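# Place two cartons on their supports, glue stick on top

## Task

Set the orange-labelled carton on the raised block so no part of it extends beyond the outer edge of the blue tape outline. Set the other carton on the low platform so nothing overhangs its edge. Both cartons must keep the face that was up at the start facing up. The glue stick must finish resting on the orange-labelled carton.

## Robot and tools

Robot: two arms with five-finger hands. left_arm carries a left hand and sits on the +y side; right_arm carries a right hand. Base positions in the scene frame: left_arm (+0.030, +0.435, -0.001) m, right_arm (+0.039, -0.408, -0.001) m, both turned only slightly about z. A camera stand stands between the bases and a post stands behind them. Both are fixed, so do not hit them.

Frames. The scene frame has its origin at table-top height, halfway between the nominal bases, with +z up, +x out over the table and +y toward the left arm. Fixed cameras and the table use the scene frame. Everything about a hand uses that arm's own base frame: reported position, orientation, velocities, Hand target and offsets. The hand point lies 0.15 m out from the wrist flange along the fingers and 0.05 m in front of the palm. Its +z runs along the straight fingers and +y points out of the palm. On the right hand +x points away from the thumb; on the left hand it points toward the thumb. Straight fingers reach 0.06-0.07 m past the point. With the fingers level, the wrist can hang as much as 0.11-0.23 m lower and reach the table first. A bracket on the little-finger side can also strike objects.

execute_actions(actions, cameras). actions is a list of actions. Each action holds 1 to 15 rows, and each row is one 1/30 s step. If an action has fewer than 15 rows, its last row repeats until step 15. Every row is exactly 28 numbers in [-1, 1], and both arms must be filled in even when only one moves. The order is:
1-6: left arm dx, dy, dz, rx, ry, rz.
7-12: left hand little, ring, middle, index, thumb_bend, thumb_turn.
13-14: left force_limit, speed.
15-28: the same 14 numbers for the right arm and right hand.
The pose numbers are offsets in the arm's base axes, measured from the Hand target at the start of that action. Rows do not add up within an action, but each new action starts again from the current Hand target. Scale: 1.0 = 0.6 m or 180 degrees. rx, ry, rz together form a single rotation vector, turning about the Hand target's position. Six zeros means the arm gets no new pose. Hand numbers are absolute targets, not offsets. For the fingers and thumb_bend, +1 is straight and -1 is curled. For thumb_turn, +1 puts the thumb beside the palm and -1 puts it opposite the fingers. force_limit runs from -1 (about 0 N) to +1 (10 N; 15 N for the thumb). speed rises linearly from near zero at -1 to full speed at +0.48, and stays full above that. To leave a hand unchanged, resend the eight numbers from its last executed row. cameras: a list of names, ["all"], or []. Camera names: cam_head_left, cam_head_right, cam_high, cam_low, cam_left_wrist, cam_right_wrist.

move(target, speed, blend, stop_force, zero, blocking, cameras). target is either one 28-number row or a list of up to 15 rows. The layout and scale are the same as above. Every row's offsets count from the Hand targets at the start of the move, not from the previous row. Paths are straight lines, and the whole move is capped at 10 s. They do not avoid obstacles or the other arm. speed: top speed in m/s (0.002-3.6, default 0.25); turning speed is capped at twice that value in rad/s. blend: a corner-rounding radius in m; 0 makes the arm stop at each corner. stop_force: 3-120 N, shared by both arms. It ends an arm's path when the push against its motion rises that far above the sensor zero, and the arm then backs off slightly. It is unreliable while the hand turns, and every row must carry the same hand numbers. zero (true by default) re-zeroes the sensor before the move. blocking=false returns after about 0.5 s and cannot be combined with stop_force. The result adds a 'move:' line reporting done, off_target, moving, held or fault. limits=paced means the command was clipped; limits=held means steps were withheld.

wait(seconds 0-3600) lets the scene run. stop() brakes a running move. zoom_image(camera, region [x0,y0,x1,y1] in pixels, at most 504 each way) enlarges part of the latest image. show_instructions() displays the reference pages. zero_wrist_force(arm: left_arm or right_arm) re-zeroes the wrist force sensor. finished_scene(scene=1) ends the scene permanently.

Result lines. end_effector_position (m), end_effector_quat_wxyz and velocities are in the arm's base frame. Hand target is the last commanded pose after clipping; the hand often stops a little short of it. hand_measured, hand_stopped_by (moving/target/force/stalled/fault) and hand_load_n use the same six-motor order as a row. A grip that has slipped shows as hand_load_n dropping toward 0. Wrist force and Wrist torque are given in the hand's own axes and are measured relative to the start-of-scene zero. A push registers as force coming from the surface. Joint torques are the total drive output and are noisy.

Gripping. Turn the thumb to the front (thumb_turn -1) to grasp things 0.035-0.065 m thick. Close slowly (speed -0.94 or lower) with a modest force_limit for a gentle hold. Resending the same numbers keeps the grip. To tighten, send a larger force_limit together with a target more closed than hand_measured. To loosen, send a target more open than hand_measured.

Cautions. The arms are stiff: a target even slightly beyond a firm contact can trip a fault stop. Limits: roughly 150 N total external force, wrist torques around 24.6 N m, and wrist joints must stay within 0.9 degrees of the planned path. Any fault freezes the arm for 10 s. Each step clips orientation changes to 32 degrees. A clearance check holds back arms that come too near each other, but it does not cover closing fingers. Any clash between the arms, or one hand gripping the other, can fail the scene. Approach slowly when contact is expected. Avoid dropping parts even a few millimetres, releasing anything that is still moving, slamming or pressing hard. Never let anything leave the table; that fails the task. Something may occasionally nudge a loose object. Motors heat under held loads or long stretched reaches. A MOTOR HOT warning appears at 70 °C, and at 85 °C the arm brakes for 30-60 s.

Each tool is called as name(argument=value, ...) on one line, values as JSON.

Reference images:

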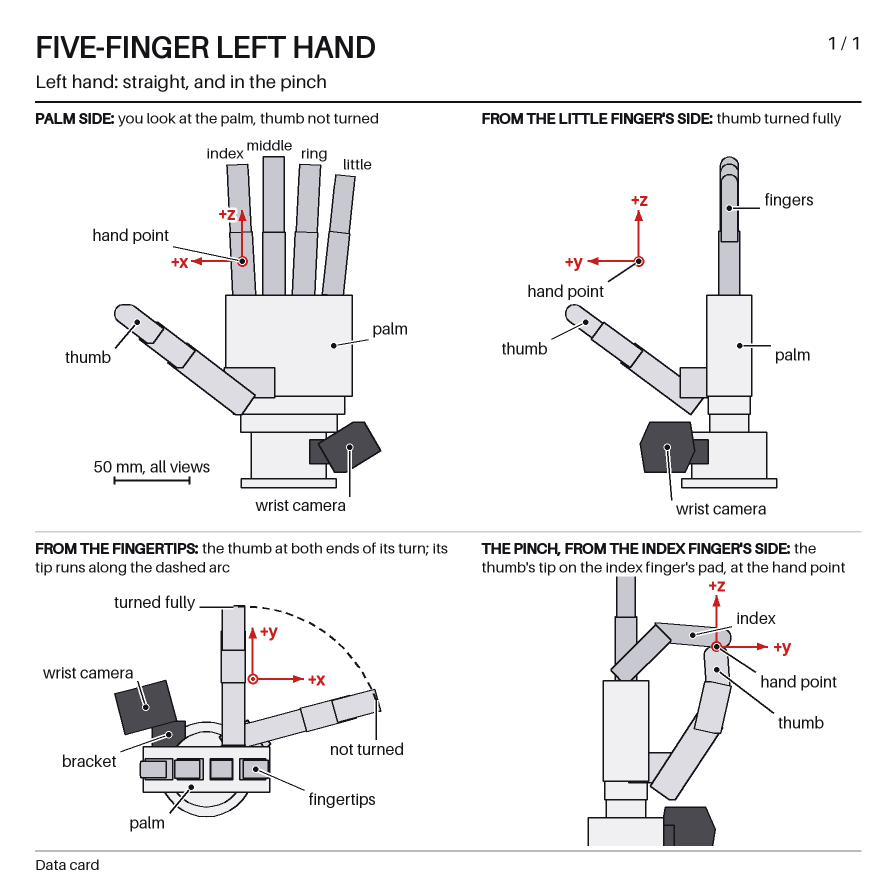

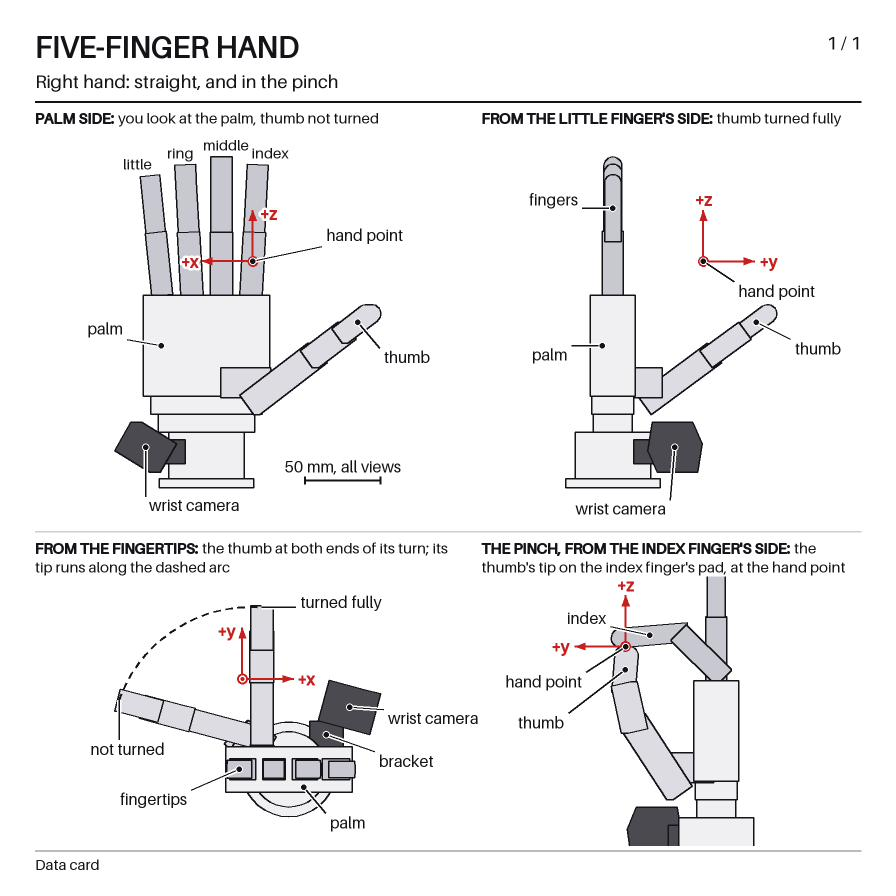

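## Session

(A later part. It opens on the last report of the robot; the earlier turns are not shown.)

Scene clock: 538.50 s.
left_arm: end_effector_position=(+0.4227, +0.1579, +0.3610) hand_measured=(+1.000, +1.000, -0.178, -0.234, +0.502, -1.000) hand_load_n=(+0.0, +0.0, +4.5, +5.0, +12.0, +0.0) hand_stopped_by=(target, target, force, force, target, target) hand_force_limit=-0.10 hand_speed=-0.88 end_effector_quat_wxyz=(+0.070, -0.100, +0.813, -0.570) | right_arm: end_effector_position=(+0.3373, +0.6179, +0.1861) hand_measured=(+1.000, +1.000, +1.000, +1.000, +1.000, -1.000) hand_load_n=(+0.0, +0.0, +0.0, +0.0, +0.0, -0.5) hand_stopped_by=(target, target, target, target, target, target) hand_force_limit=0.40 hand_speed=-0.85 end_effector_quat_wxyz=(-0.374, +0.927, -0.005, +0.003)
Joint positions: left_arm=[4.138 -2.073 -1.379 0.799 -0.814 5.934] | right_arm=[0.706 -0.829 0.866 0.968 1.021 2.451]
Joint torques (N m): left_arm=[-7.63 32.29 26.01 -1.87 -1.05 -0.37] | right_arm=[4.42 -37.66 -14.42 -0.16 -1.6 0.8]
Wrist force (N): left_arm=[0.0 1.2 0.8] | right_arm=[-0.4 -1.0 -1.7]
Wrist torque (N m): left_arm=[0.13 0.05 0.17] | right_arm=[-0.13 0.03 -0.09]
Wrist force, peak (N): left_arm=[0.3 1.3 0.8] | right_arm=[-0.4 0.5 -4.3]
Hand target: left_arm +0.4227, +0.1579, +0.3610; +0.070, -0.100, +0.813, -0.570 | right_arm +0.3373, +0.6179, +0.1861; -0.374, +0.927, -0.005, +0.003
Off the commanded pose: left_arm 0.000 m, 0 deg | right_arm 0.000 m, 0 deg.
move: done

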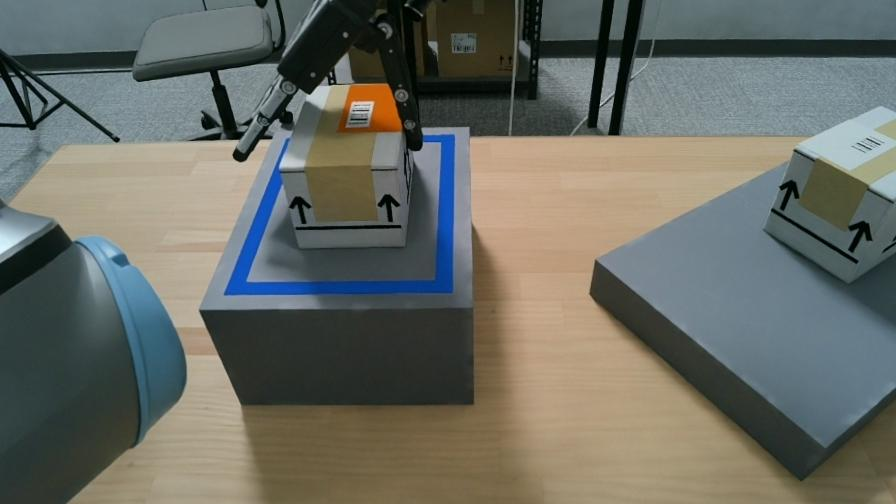

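move(target=[[0,0,0,0,0,0,1,1,-0.35,-0.4,0.5,-1,-0.1,-0.88,0,-0.0092,0,0,0,0,1,1,1,1,1,-1,0.4,-0.85],[0,0,0,0,0,0,1,1,-0.35,-0.4,0.5,-1,-0.1,-0.88,0,-0.0092,0.18,0,0,0,1,1,1,1,1,-1,0.4,-0.85],[0,0,0,0,0,0,1,1,-0.35,-0.4,0.5,-1,-0.1,-0.88,-0.0622,-0.78,0.34,0,0,0,1,1,1,1,1,-1,0.4,-0.85]], speed=[0.02,0.12,0.25], blend=[0,0.04,0], cameras=["all"])

zoom_image(camera="cam_low", region=[190, 20, 490, 320])

zoom_image(camera="cam_high", region=[355, 85, 505, 235])

Scene clock: 545.50 s.
left_arm: end_effector_position=(+0.4227, +0.1579, +0.3610) hand_measured=(+1.000, +1.000, -0.178, -0.234, +0.502, -1.000) hand_load_n=(+0.0, +0.0, +4.5, +5.5, +12.0, +0.0) hand_stopped_by=(target, target, force, force, target, target) hand_force_limit=-0.10 hand_speed=-0.88 end_effector_quat_wxyz=(+0.070, -0.100, +0.813, -0.570) | right_arm: end_effector_position=(+0.3000, +0.1500, +0.3901) hand_measured=(+1.000, +1.000, +1.000, +1.000, +1.000, -1.000) hand_load_n=(+0.0, +0.0, +0.0, -0.5, +0.0, +0.0) hand_stopped_by=(target, target, target, target, target, target) hand_force_limit=0.40 hand_speed=-0.85 end_effector_quat_wxyz=(-0.374, +0.927, -0.005, +0.003)
Joint positions: left_arm=[4.138 -2.073 -1.379 0.799 -0.814 5.934] | right_arm=[-0.358 -1.561 1.578 1.87 0.859 1.105]
Joint torques (N m): left_arm=[-7.82 31.51 26.62 -1.87 -1.07 -0.22] | right_arm=[-9.59 -23.88 -11.48 4.32 0.76 -1.18]
Wrist force (N): left_arm=[0.3 1.1 0.7] | right_arm=[-0.2 -0.6 1.0]
Wrist torque (N m): left_arm=[0.13 0.01 0.19] | right_arm=[-0.02 -0.04 0.05]
Wrist force, peak (N): left_arm=[0.4 1.3 0.9] | right_arm=[-0.7 -3.2 -1.1]
Hand target: left_arm +0.4227, +0.1579, +0.3610; +0.070, -0.100, +0.813, -0.570 | right_arm +0.3000, +0.1499, +0.3901; -0.374, +0.927, -0.005, +0.003
Off the commanded pose: left_arm 0.000 m, 0 deg | right_arm 0.000 m, 0 deg.
move: done
cam_left_wrist: T_world_to_cam=[[-0.16855, -0.38915, 0.90563, -0.19308], [-0.94596, 0.32209, -0.03765, 0.36334], [-0.27704, -0.86303, -0.4224, 0.51955]] pos_world=[0.4551, 0.25623, 0.408]
cam_right_wrist: T_world_to_cam=[[0.25831, -0.65641, -0.70881, 0.30125], [-0.83454, -0.52121, 0.17856, 0.26079], [-0.48665, 0.5454, -0.68243, 0.44641]] pos_world=[0.35707, 0.0902, 0.4716]

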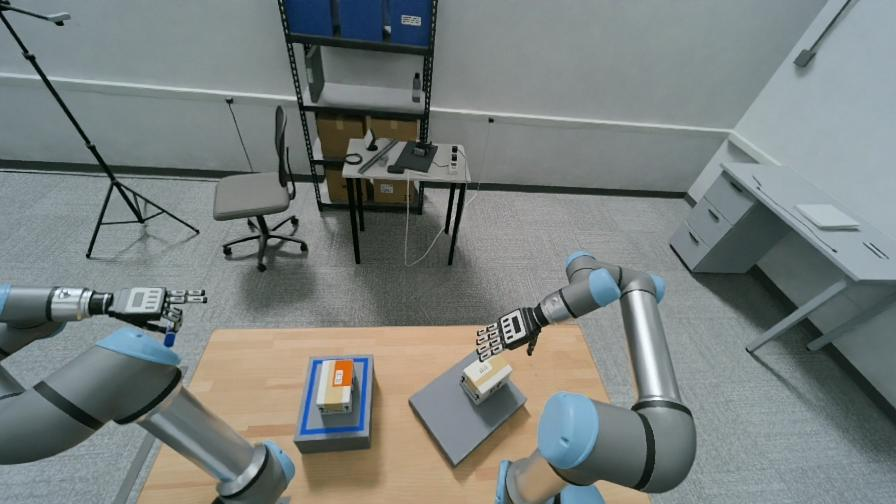

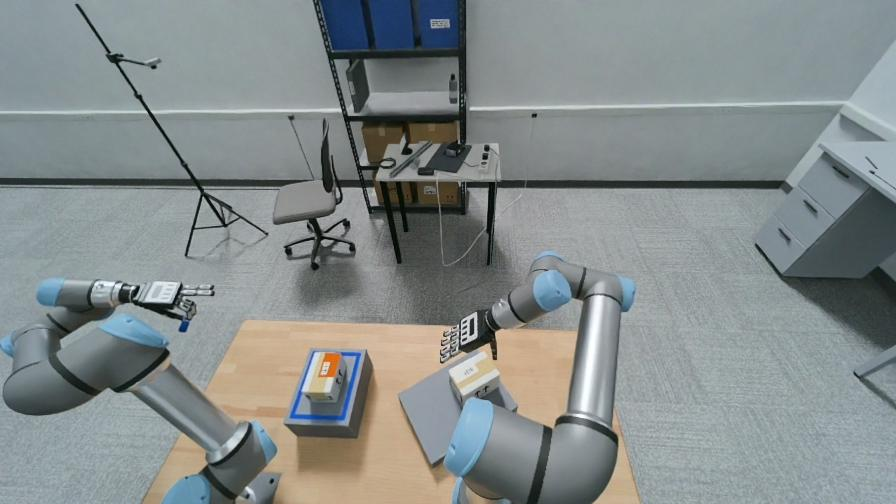

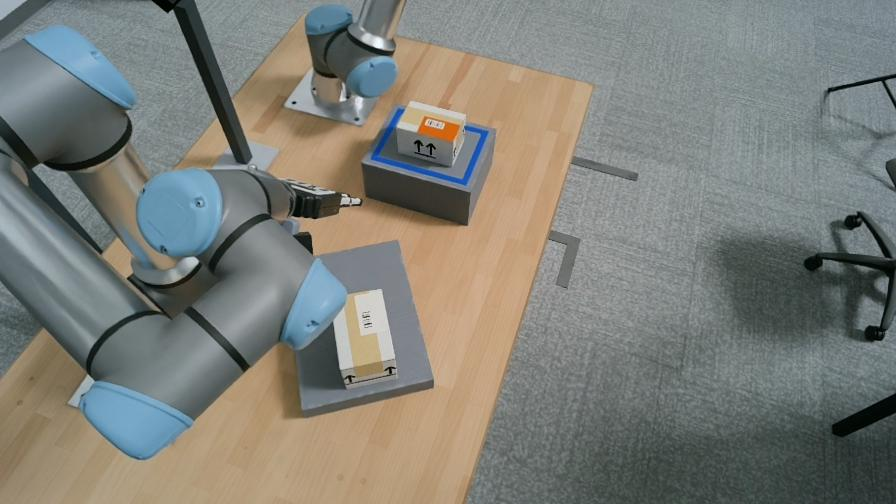

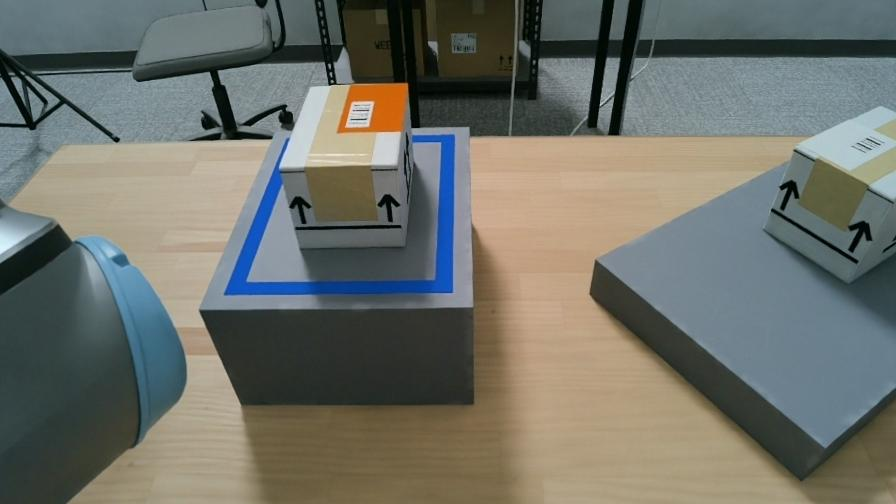

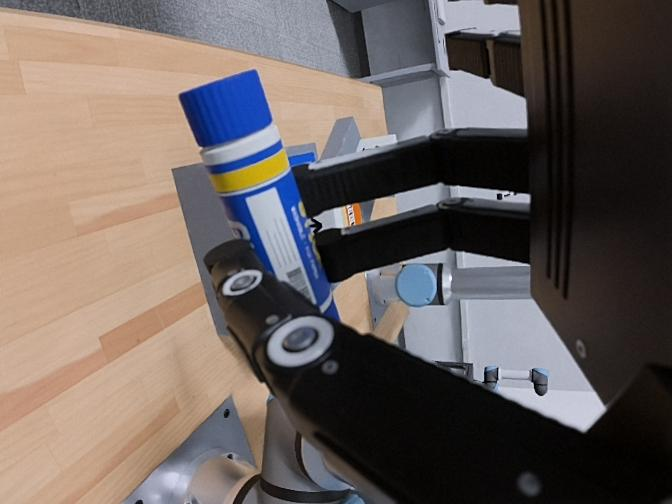

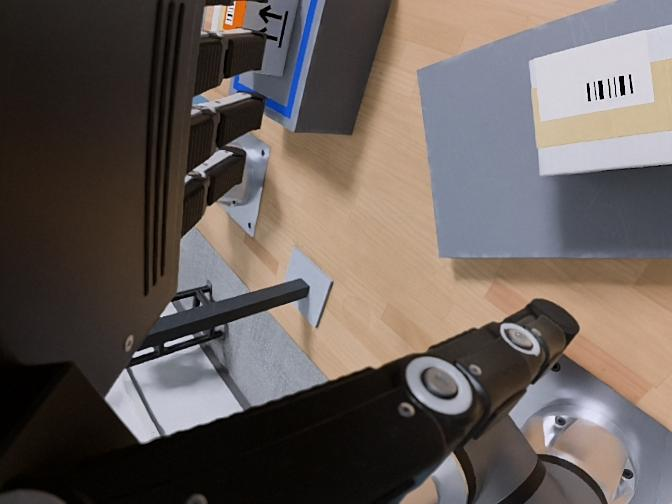

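Scaled by 1.680 from the camera's image (finer frame: 1280x720).

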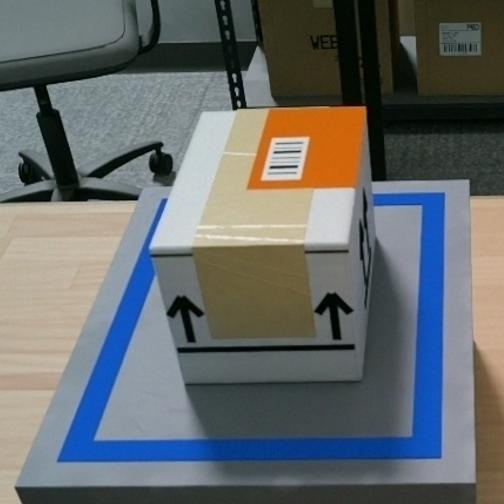

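Scaled by 3.360 from the camera's image (finer frame: 1280x720).

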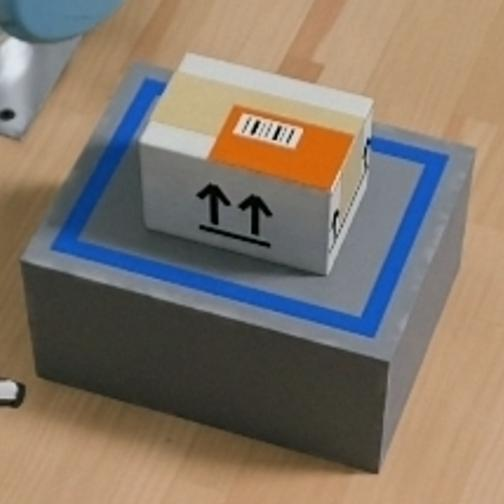

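move(target=[-0.1588,-0.6575,-0.1017,0,0,-0.0772,1,1,-0.35,-0.4,0.5,-1,-0.1,-0.88,0,0,0,0,0,0,1,1,1,1,1,-1,0.4,-0.85], speed=0.15, cameras=["cam_head_left","cam_head_right","cam_high","cam_low","cam_left_wrist"])

zoom_image(camera="cam_high", region=[355, 45, 505, 195])

zoom_image(camera="cam_low", region=[240, 0, 460, 150])

zoom_image(camera="cam_head_right", region=[270, 310, 390, 430])

Scene clock: 557.87 s.
left_arm: end_effector_position=(+0.3274, -0.2366, +0.3000) hand_measured=(+1.000, +1.000, -0.178, -0.234, +0.502, -1.000) hand_load_n=(+0.0, +0.0, +4.5, +5.0, +11.5, +0.0) hand_stopped_by=(target, target, force, force, target, target) hand_force_limit=-0.10 hand_speed=-0.88 end_effector_quat_wxyz=(+0.001, +0.000, +0.819, -0.574) | right_arm: end_effector_position=(+0.3000, +0.1499, +0.3901) hand_measured=(+1.000, +1.000, +1.000, +1.000, +1.000, -1.000) hand_load_n=(+0.0, +0.0, +0.0, +0.0, +0.0, +0.0) hand_stopped_by=(target, target, target, target, target, target) hand_force_limit=0.40 hand_speed=-0.85 end_effector_quat_wxyz=(-0.374, +0.927, -0.005, +0.003)
Joint positions: left_arm=[3.462 -1.744 -1.945 1.407 -0.467 5.482] | right_arm=[-0.358 -1.561 1.578 1.87 0.859 1.105]
Joint torques (N m): left_arm=[-13.07 13.98 26.44 -1.04 2.63 -2.51] | right_arm=[-10 -24.16 -13.43 4.4 0.31 -0.98]
Wrist force (N): left_arm=[0.1 1.0 1.0] | right_arm=[-0.1 -1.0 0.9]
Wrist torque (N m): left_arm=[0.08 0.00 0.16] | right_arm=[-0.07 -0.07 0.05]
Wrist force, peak (N): left_arm=[0.5 0.8 1.6] | right_arm=[0.2 -1.2 1.2]
Hand target: left_arm +0.3274, -0.2366, +0.3000; +0.001, +0.000, +0.819, -0.574 | right_arm +0.3000, +0.1499, +0.3901; -0.374, +0.927, -0.005, +0.003
Off the commanded pose: left_arm 0.000 m, 0 deg | right_arm 0.000 m, 0 deg.
move: done
cam_left_wrist: T_world_to_cam=[[-0.25715, -0.33723, 0.90562, -0.26608], [-0.8409, 0.53988, -0.03773, 0.41513], [-0.4762, -0.77124, -0.4224, 0.21393]] pos_world=[0.38253, -0.14886, 0.347]

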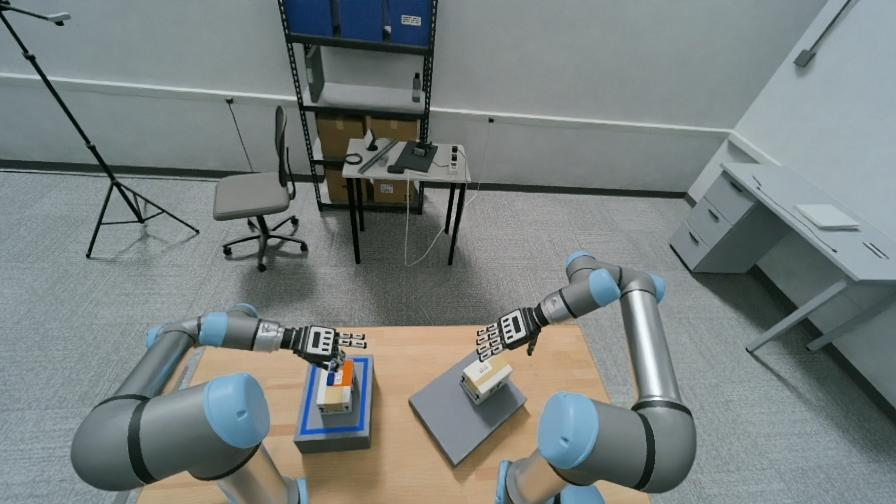

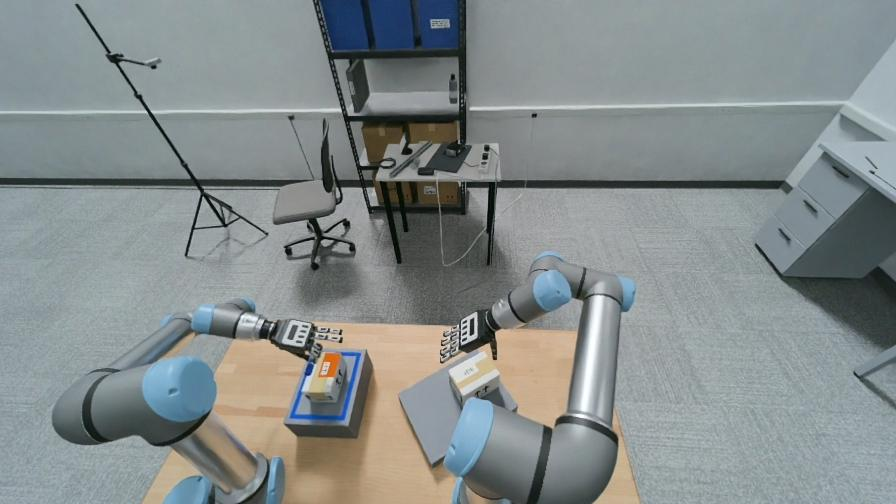

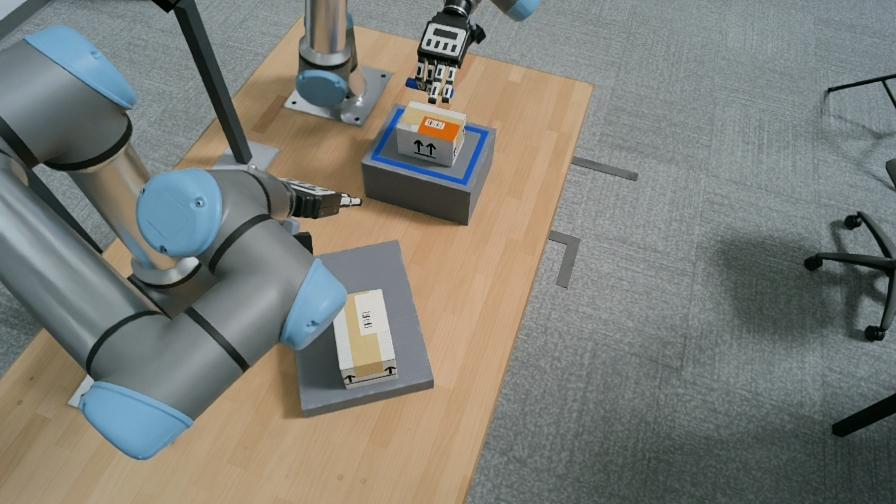

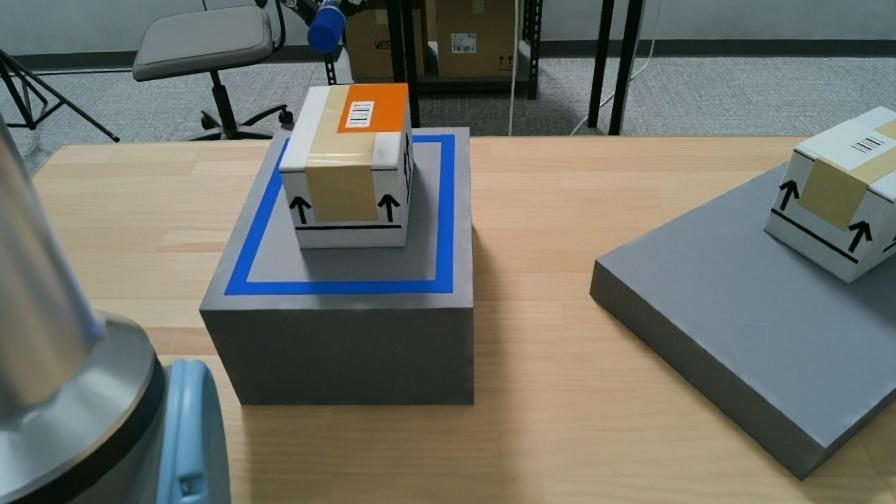

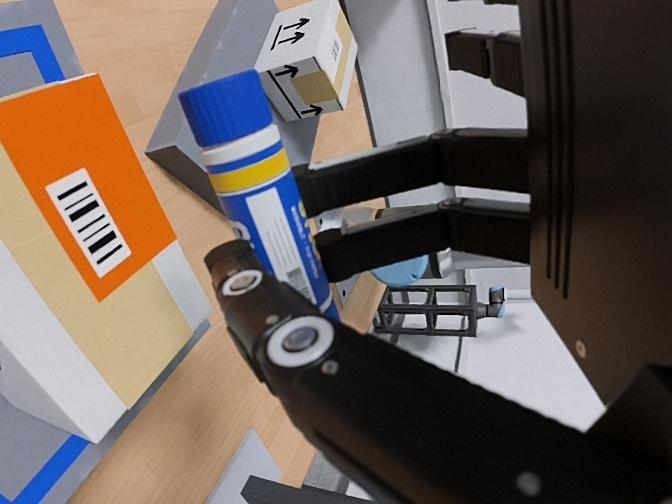

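Scaled by 3.360 from the camera's image (finer frame: 1280x720).

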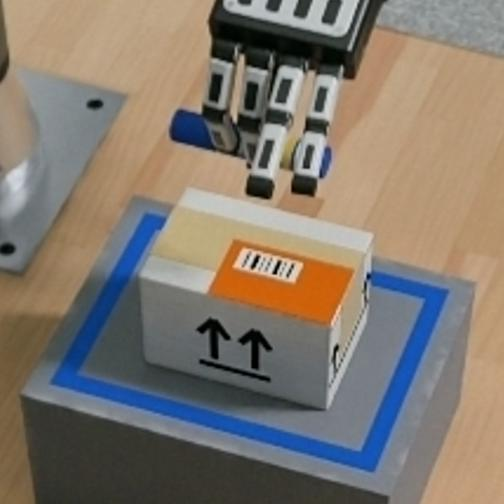

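Scaled by 2.291 from the camera's image (finer frame: 1280x720).

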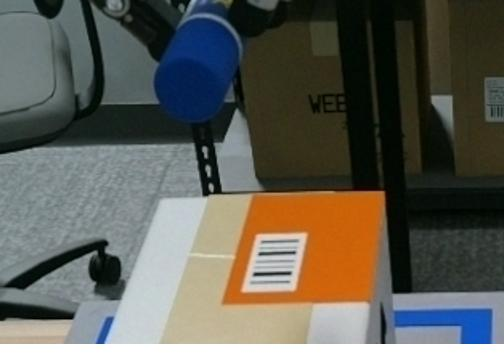

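Scaled by 4.200 from the camera's image (finer frame: 1280x720).

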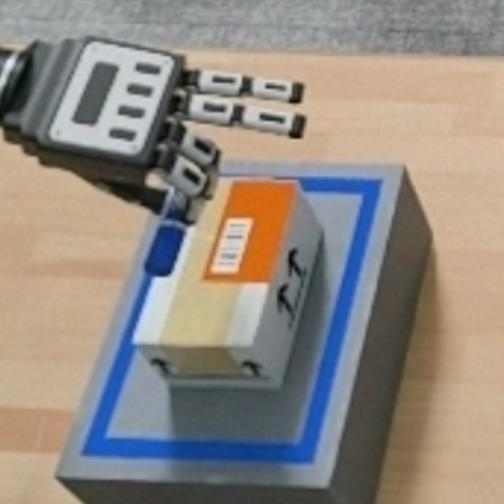

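move(target=[0,0.005,-0.11,0,0,0,1,1,-0.35,-0.4,0.5,-1,-0.1,-0.88,0,0,0,0,0,0,1,1,1,1,1,-1,0.4,-0.85], speed=0.06, cameras=["cam_head_left","cam_head_right","cam_high","cam_low","cam_left_wrist"])

zoom_image(camera="cam_high", region=[375, 65, 485, 175])

zoom_image(camera="cam_low", region=[240, 20, 440, 200])

zoom_image(camera="cam_left_wrist", region=[0, 0, 440, 500])

Scene clock: 563.53 s.
left_arm: end_effector_position=(+0.3274, -0.2336, +0.2341) hand_measured=(+1.000, +1.000, -0.178, -0.234, +0.502, -1.000) hand_load_n=(+0.0, +0.0, +4.5, +5.0, +12.0, +0.0) hand_stopped_by=(target, target, force, force, target, target) hand_force_limit=-0.10 hand_speed=-0.88 end_effector_quat_wxyz=(+0.001, +0.000, +0.819, -0.574) | right_arm: end_effector_position=(+0.3000, +0.1499, +0.3901) hand_measured=(+1.000, +1.000, +1.000, +1.000, +1.000, -1.000) hand_load_n=(+0.0, +0.0, +0.0, +0.0, +0.0, +0.0) hand_stopped_by=(target, target, target, target, target, target) hand_force_limit=0.40 hand_speed=-0.85 end_effector_quat_wxyz=(-0.374, +0.927, -0.005, +0.003)
Joint positions: left_arm=[3.47 -1.845 -2.027 1.577 -0.473 5.496] | right_arm=[-0.358 -1.561 1.578 1.87 0.859 1.105]
Joint torques (N m): left_arm=[11.96 16.31 1.15 -1.05 -0.67 0.76] | right_arm=[-9.18 -23.36 -14.07 4.02 -0.98 -0.73]
Wrist force (N): left_arm=[-0.1 1.0 0.9] | right_arm=[0.1 -0.9 0.9]
Wrist torque (N m): left_arm=[0.08 0.06 -0.03] | right_arm=[-0.05 -0.09 0.07]
Wrist force, peak (N): left_arm=[-0.3 1.6 1.1] | right_arm=[-0.1 -1.1 1.2]
Hand target: left_arm +0.3274, -0.2336, +0.2340; +0.001, +0.000, +0.819, -0.574 | right_arm +0.3000, +0.1499, +0.3901; -0.374, +0.927, -0.005, +0.003
Off the commanded pose: left_arm 0.000 m, 0 deg | right_arm 0.000 m, 0 deg.
move: done
cam_left_wrist: T_world_to_cam=[[-0.25716, -0.33726, 0.90561, -0.20533], [-0.84087, 0.53992, -0.03771, 0.41106], [-0.47624, -0.7712, -0.42244, 0.18831]] pos_world=[0.38253, -0.14596, 0.281]

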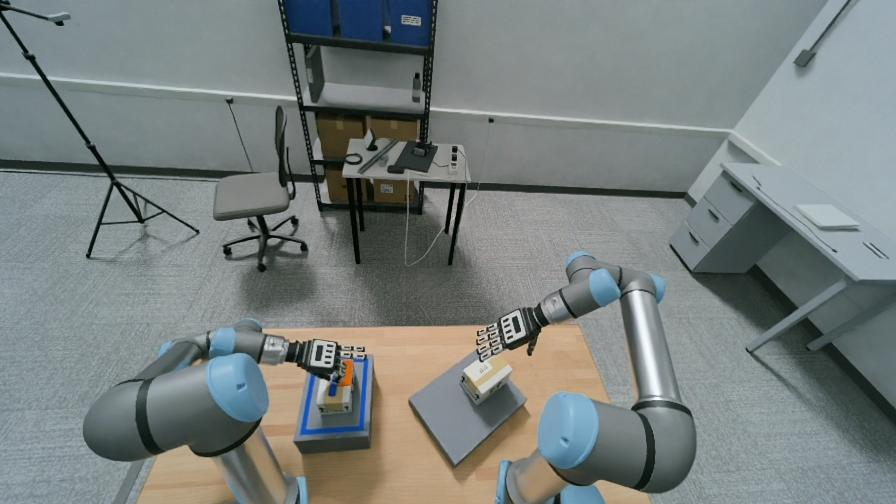

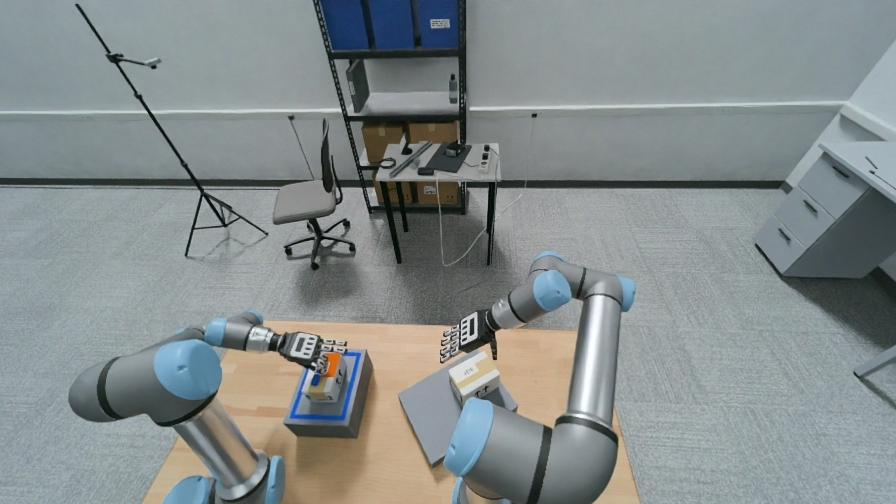

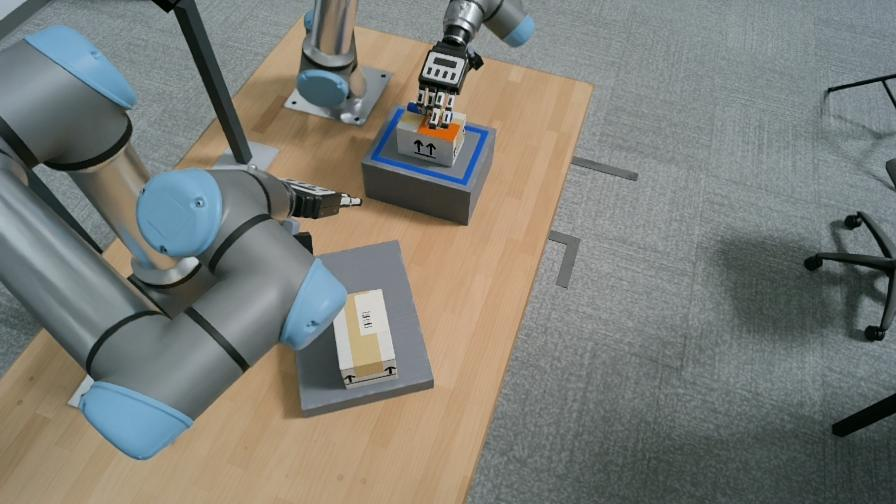

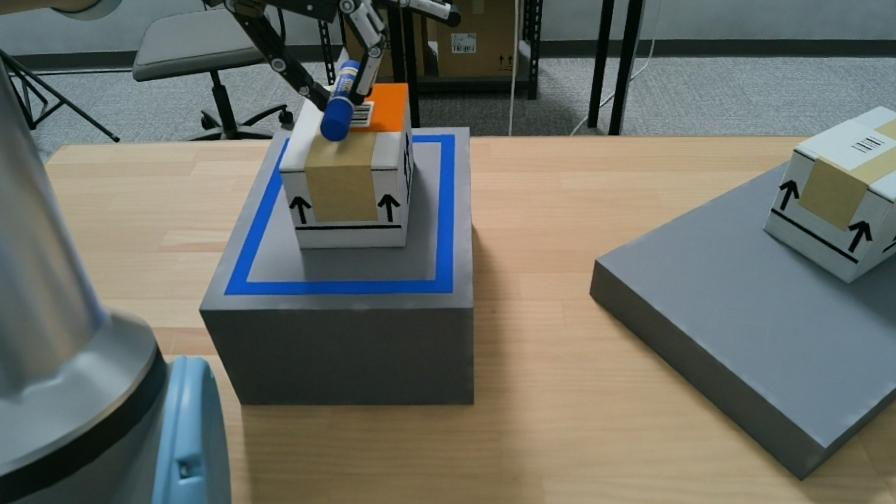

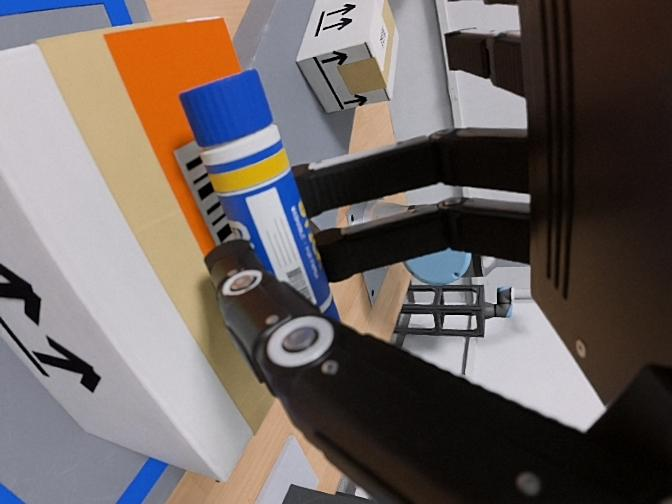

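Scaled by 4.582 from the camera's image (finer frame: 1280x720).

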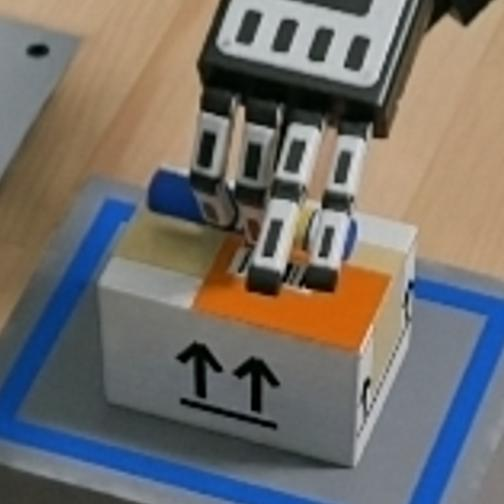

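Scaled by 2.520 from the camera's image (finer frame: 1280x720).

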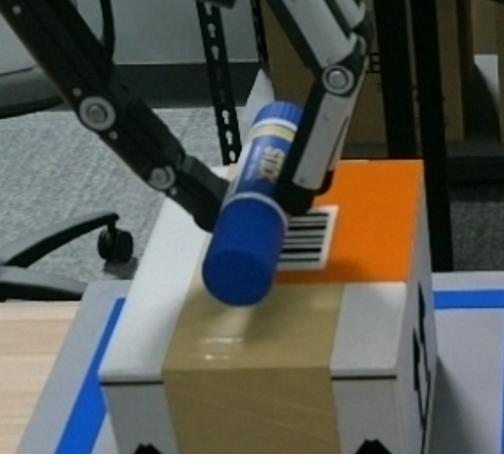

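Scaled by 1.008 from the camera's image (finer frame: 960x720).

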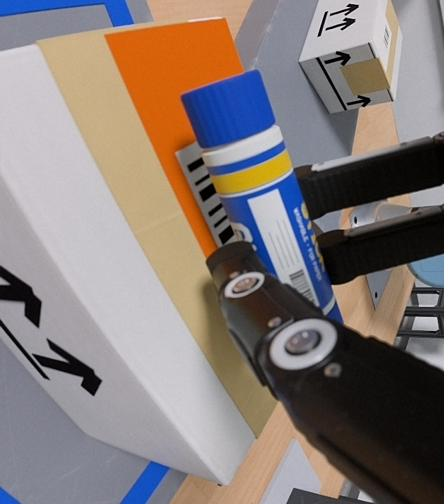

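move(target=[0,0,-0.035,0,0,0,1,1,-0.35,-0.4,0.5,-1,-0.1,-0.88,0,0,0,0,0,0,1,1,1,1,1,-1,0.4,-0.85], speed=0.004, stop_force=3, cameras=["cam_low","cam_high"])

zoom_image(camera="cam_low", region=[240, 20, 440, 200])

zoom_image(camera="cam_high", region=[375, 65, 485, 175])

Scene clock: 570.03 s.
left_arm: end_effector_position=(+0.3274, -0.2336, +0.2222) hand_measured=(+1.000, +1.000, -0.178, -0.234, +0.502, -1.000) hand_load_n=(-0.5, +0.0, +4.5, +5.5, +11.5, +0.0) hand_stopped_by=(target, target, force, force, target, target) hand_force_limit=-0.10 hand_speed=-0.88 end_effector_quat_wxyz=(+0.001, -0.001, +0.819, -0.574) | right_arm: end_effector_position=(+0.3000, +0.1499, +0.3901) hand_measured=(+1.000, +1.000, +1.000, +1.000, +1.000, -1.000) hand_load_n=(+0.0, +0.0, +0.0, +0.0, +0.0, +0.0) hand_stopped_by=(target, target, target, target, target, target) hand_force_limit=0.40 hand_speed=-0.85 end_effector_quat_wxyz=(-0.374, +0.927, -0.005, +0.003)
Joint positions: left_arm=[3.47 -1.866 -2.039 1.609 -0.473 5.496] | right_arm=[-0.358 -1.561 1.578 1.87 0.859 1.105]
Joint torques (N m): left_arm=[12.07 34.03 23.15 -3.36 -0.07 1.22] | right_arm=[-9.74 -23.31 -13.94 4.22 -2.32 -0.84]
Wrist force (N): left_arm=[0.6 -2.0 -0.2] | right_arm=[0.0 -1.1 0.7]
Wrist torque (N m): left_arm=[-0.06 0.00 0.04] | right_arm=[-0.08 -0.06 0.06]
Wrist force, peak (N): left_arm=[1.1 -5.7 -1.3] | right_arm=[0.0 -1.2 1.2]
Hand target: left_arm +0.3274, -0.2336, +0.2222; +0.001, +0.000, +0.819, -0.574 (not the last commanded pose) | right_arm +0.3000, +0.1499, +0.3901; -0.374, +0.927, -0.005, +0.003
Off the commanded pose: left_arm 0.009 m, 0 deg | right_arm 0.000 m, 0 deg.
move: contact (left_arm)
Images, in order (width x height): cam_high 896x504, cam_low 896x504.

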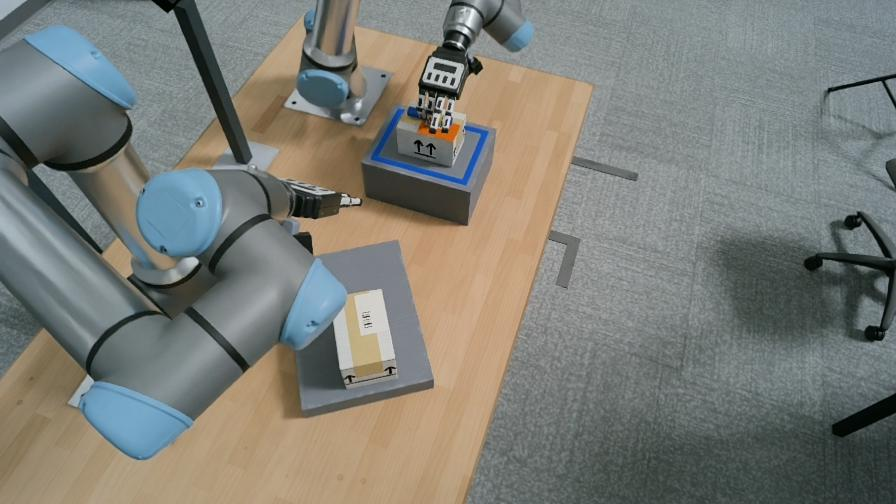

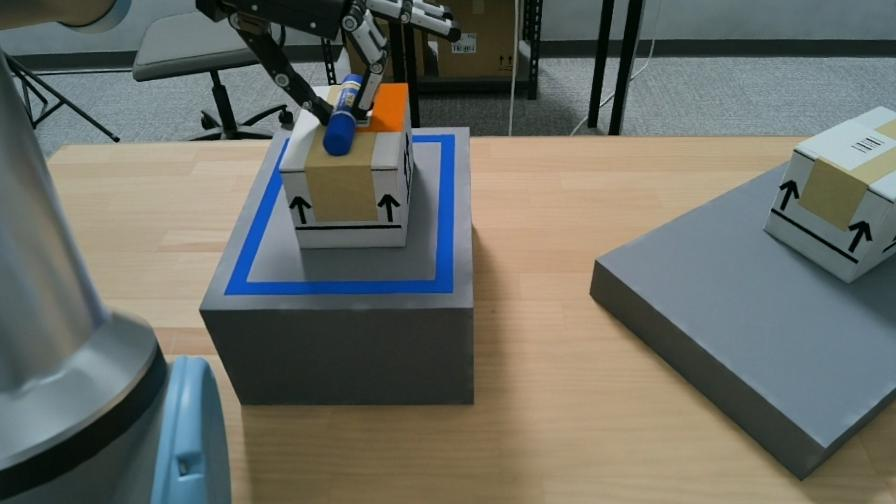

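Scaled by 2.520 from the camera's image (finer frame: 1280x720).

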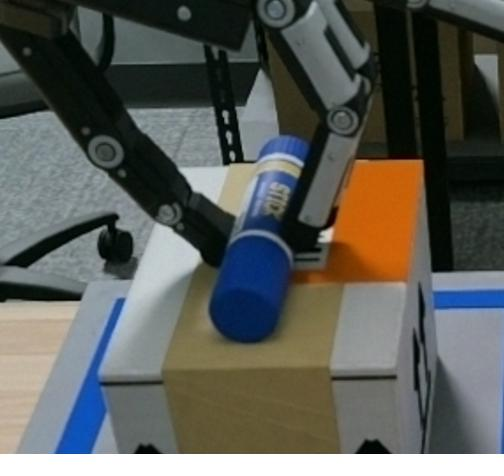

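Scaled by 4.582 from the camera's image (finer frame: 1280x720).

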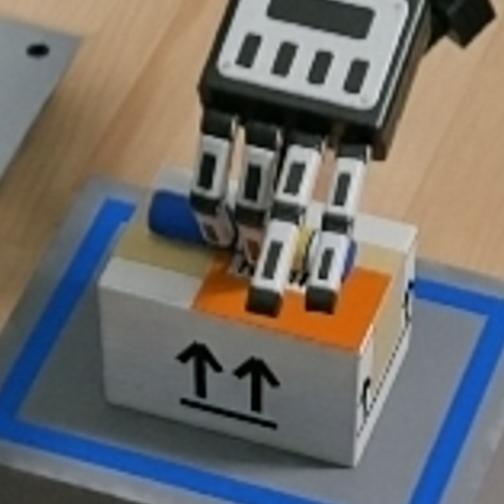

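move(target=[0,0,0,0,0,0,1,1,0.3,0.3,0.5,-1,-0.1,-0.92,0,0,0,0,0,0,1,1,1,1,1,-1,0.4,-0.85], cameras=["cam_low","cam_left_wrist"])

zoom_image(camera="cam_low", region=[240, 20, 440, 200])

Scene clock: 577.67 s.
left_arm: end_effector_position=(+0.3274, -0.2336, +0.2222) hand_measured=(+1.000, +1.000, +0.300, +0.300, +0.500, -1.000) hand_load_n=(+0.0, -0.5, +0.0, +0.0, +0.0, +0.0) hand_stopped_by=(target, target, target, target, target, target) hand_force_limit=-0.10 hand_speed=-0.92 end_effector_quat_wxyz=(+0.001, +0.000, +0.819, -0.574) | right_arm: end_effector_position=(+0.3000, +0.1499, +0.3901) hand_measured=(+1.000, +1.000, +1.000, +1.000, +1.000, -1.000) hand_load_n=(+0.0, +0.0, -0.5, +0.0, +0.0, +0.5) hand_stopped_by=(target, target, target, target, target, target) hand_force_limit=0.40 hand_speed=-0.85 end_effector_quat_wxyz=(-0.374, +0.927, -0.005, +0.003)
Joint positions: left_arm=[3.47 -1.866 -2.039 1.609 -0.473 5.496] | right_arm=[-0.358 -1.561 1.578 1.87 0.859 1.105]
Joint torques (N m): left_arm=[10.52 33.04 23.43 -3.24 2.46 1.49] | right_arm=[-8.37 -23.49 -12.49 4.11 -2.44 -0.85]
Wrist force (N): left_arm=[0.0 1.0 0.9] | right_arm=[0.1 -0.9 0.7]
Wrist torque (N m): left_arm=[0.10 0.05 -0.03] | right_arm=[-0.04 -0.08 0.07]
Wrist force, peak (N): left_arm=[0.9 -2.3 -0.2] | right_arm=[0.2 -1.4 0.8]
Hand target: left_arm +0.3274, -0.2336, +0.2222; +0.001, +0.000, +0.819, -0.574 | right_arm +0.3000, +0.1499, +0.3901; -0.374, +0.927, -0.005, +0.003
Off the commanded pose: left_arm 0.000 m, 0 deg | right_arm 0.000 m, 0 deg.
move: done
cam_left_wrist: T_world_to_cam=[[-0.25707, -0.33728, 0.90563, -0.19468], [-0.84092, 0.53985, -0.03765, 0.41061], [-0.4762, -0.77124, -0.4224, 0.1833]] pos_world=[0.38253, -0.14596, 0.2692]

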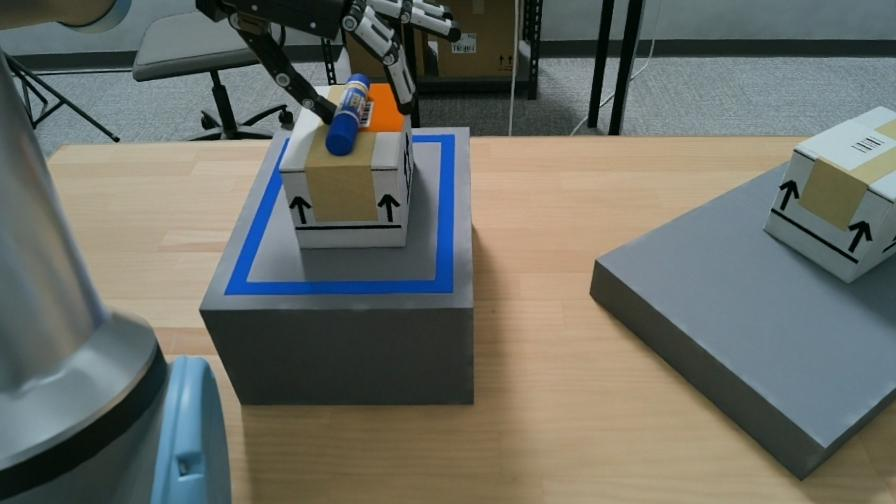

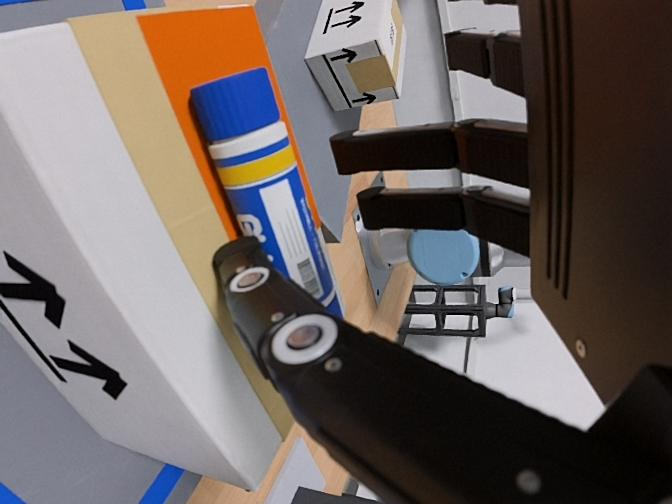

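Scaled by 2.520 from the camera's image (finer frame: 1280x720).

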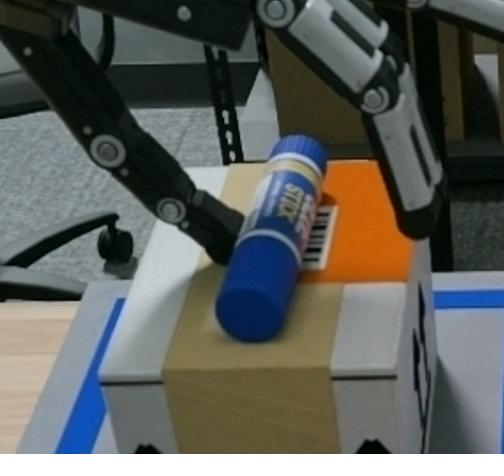

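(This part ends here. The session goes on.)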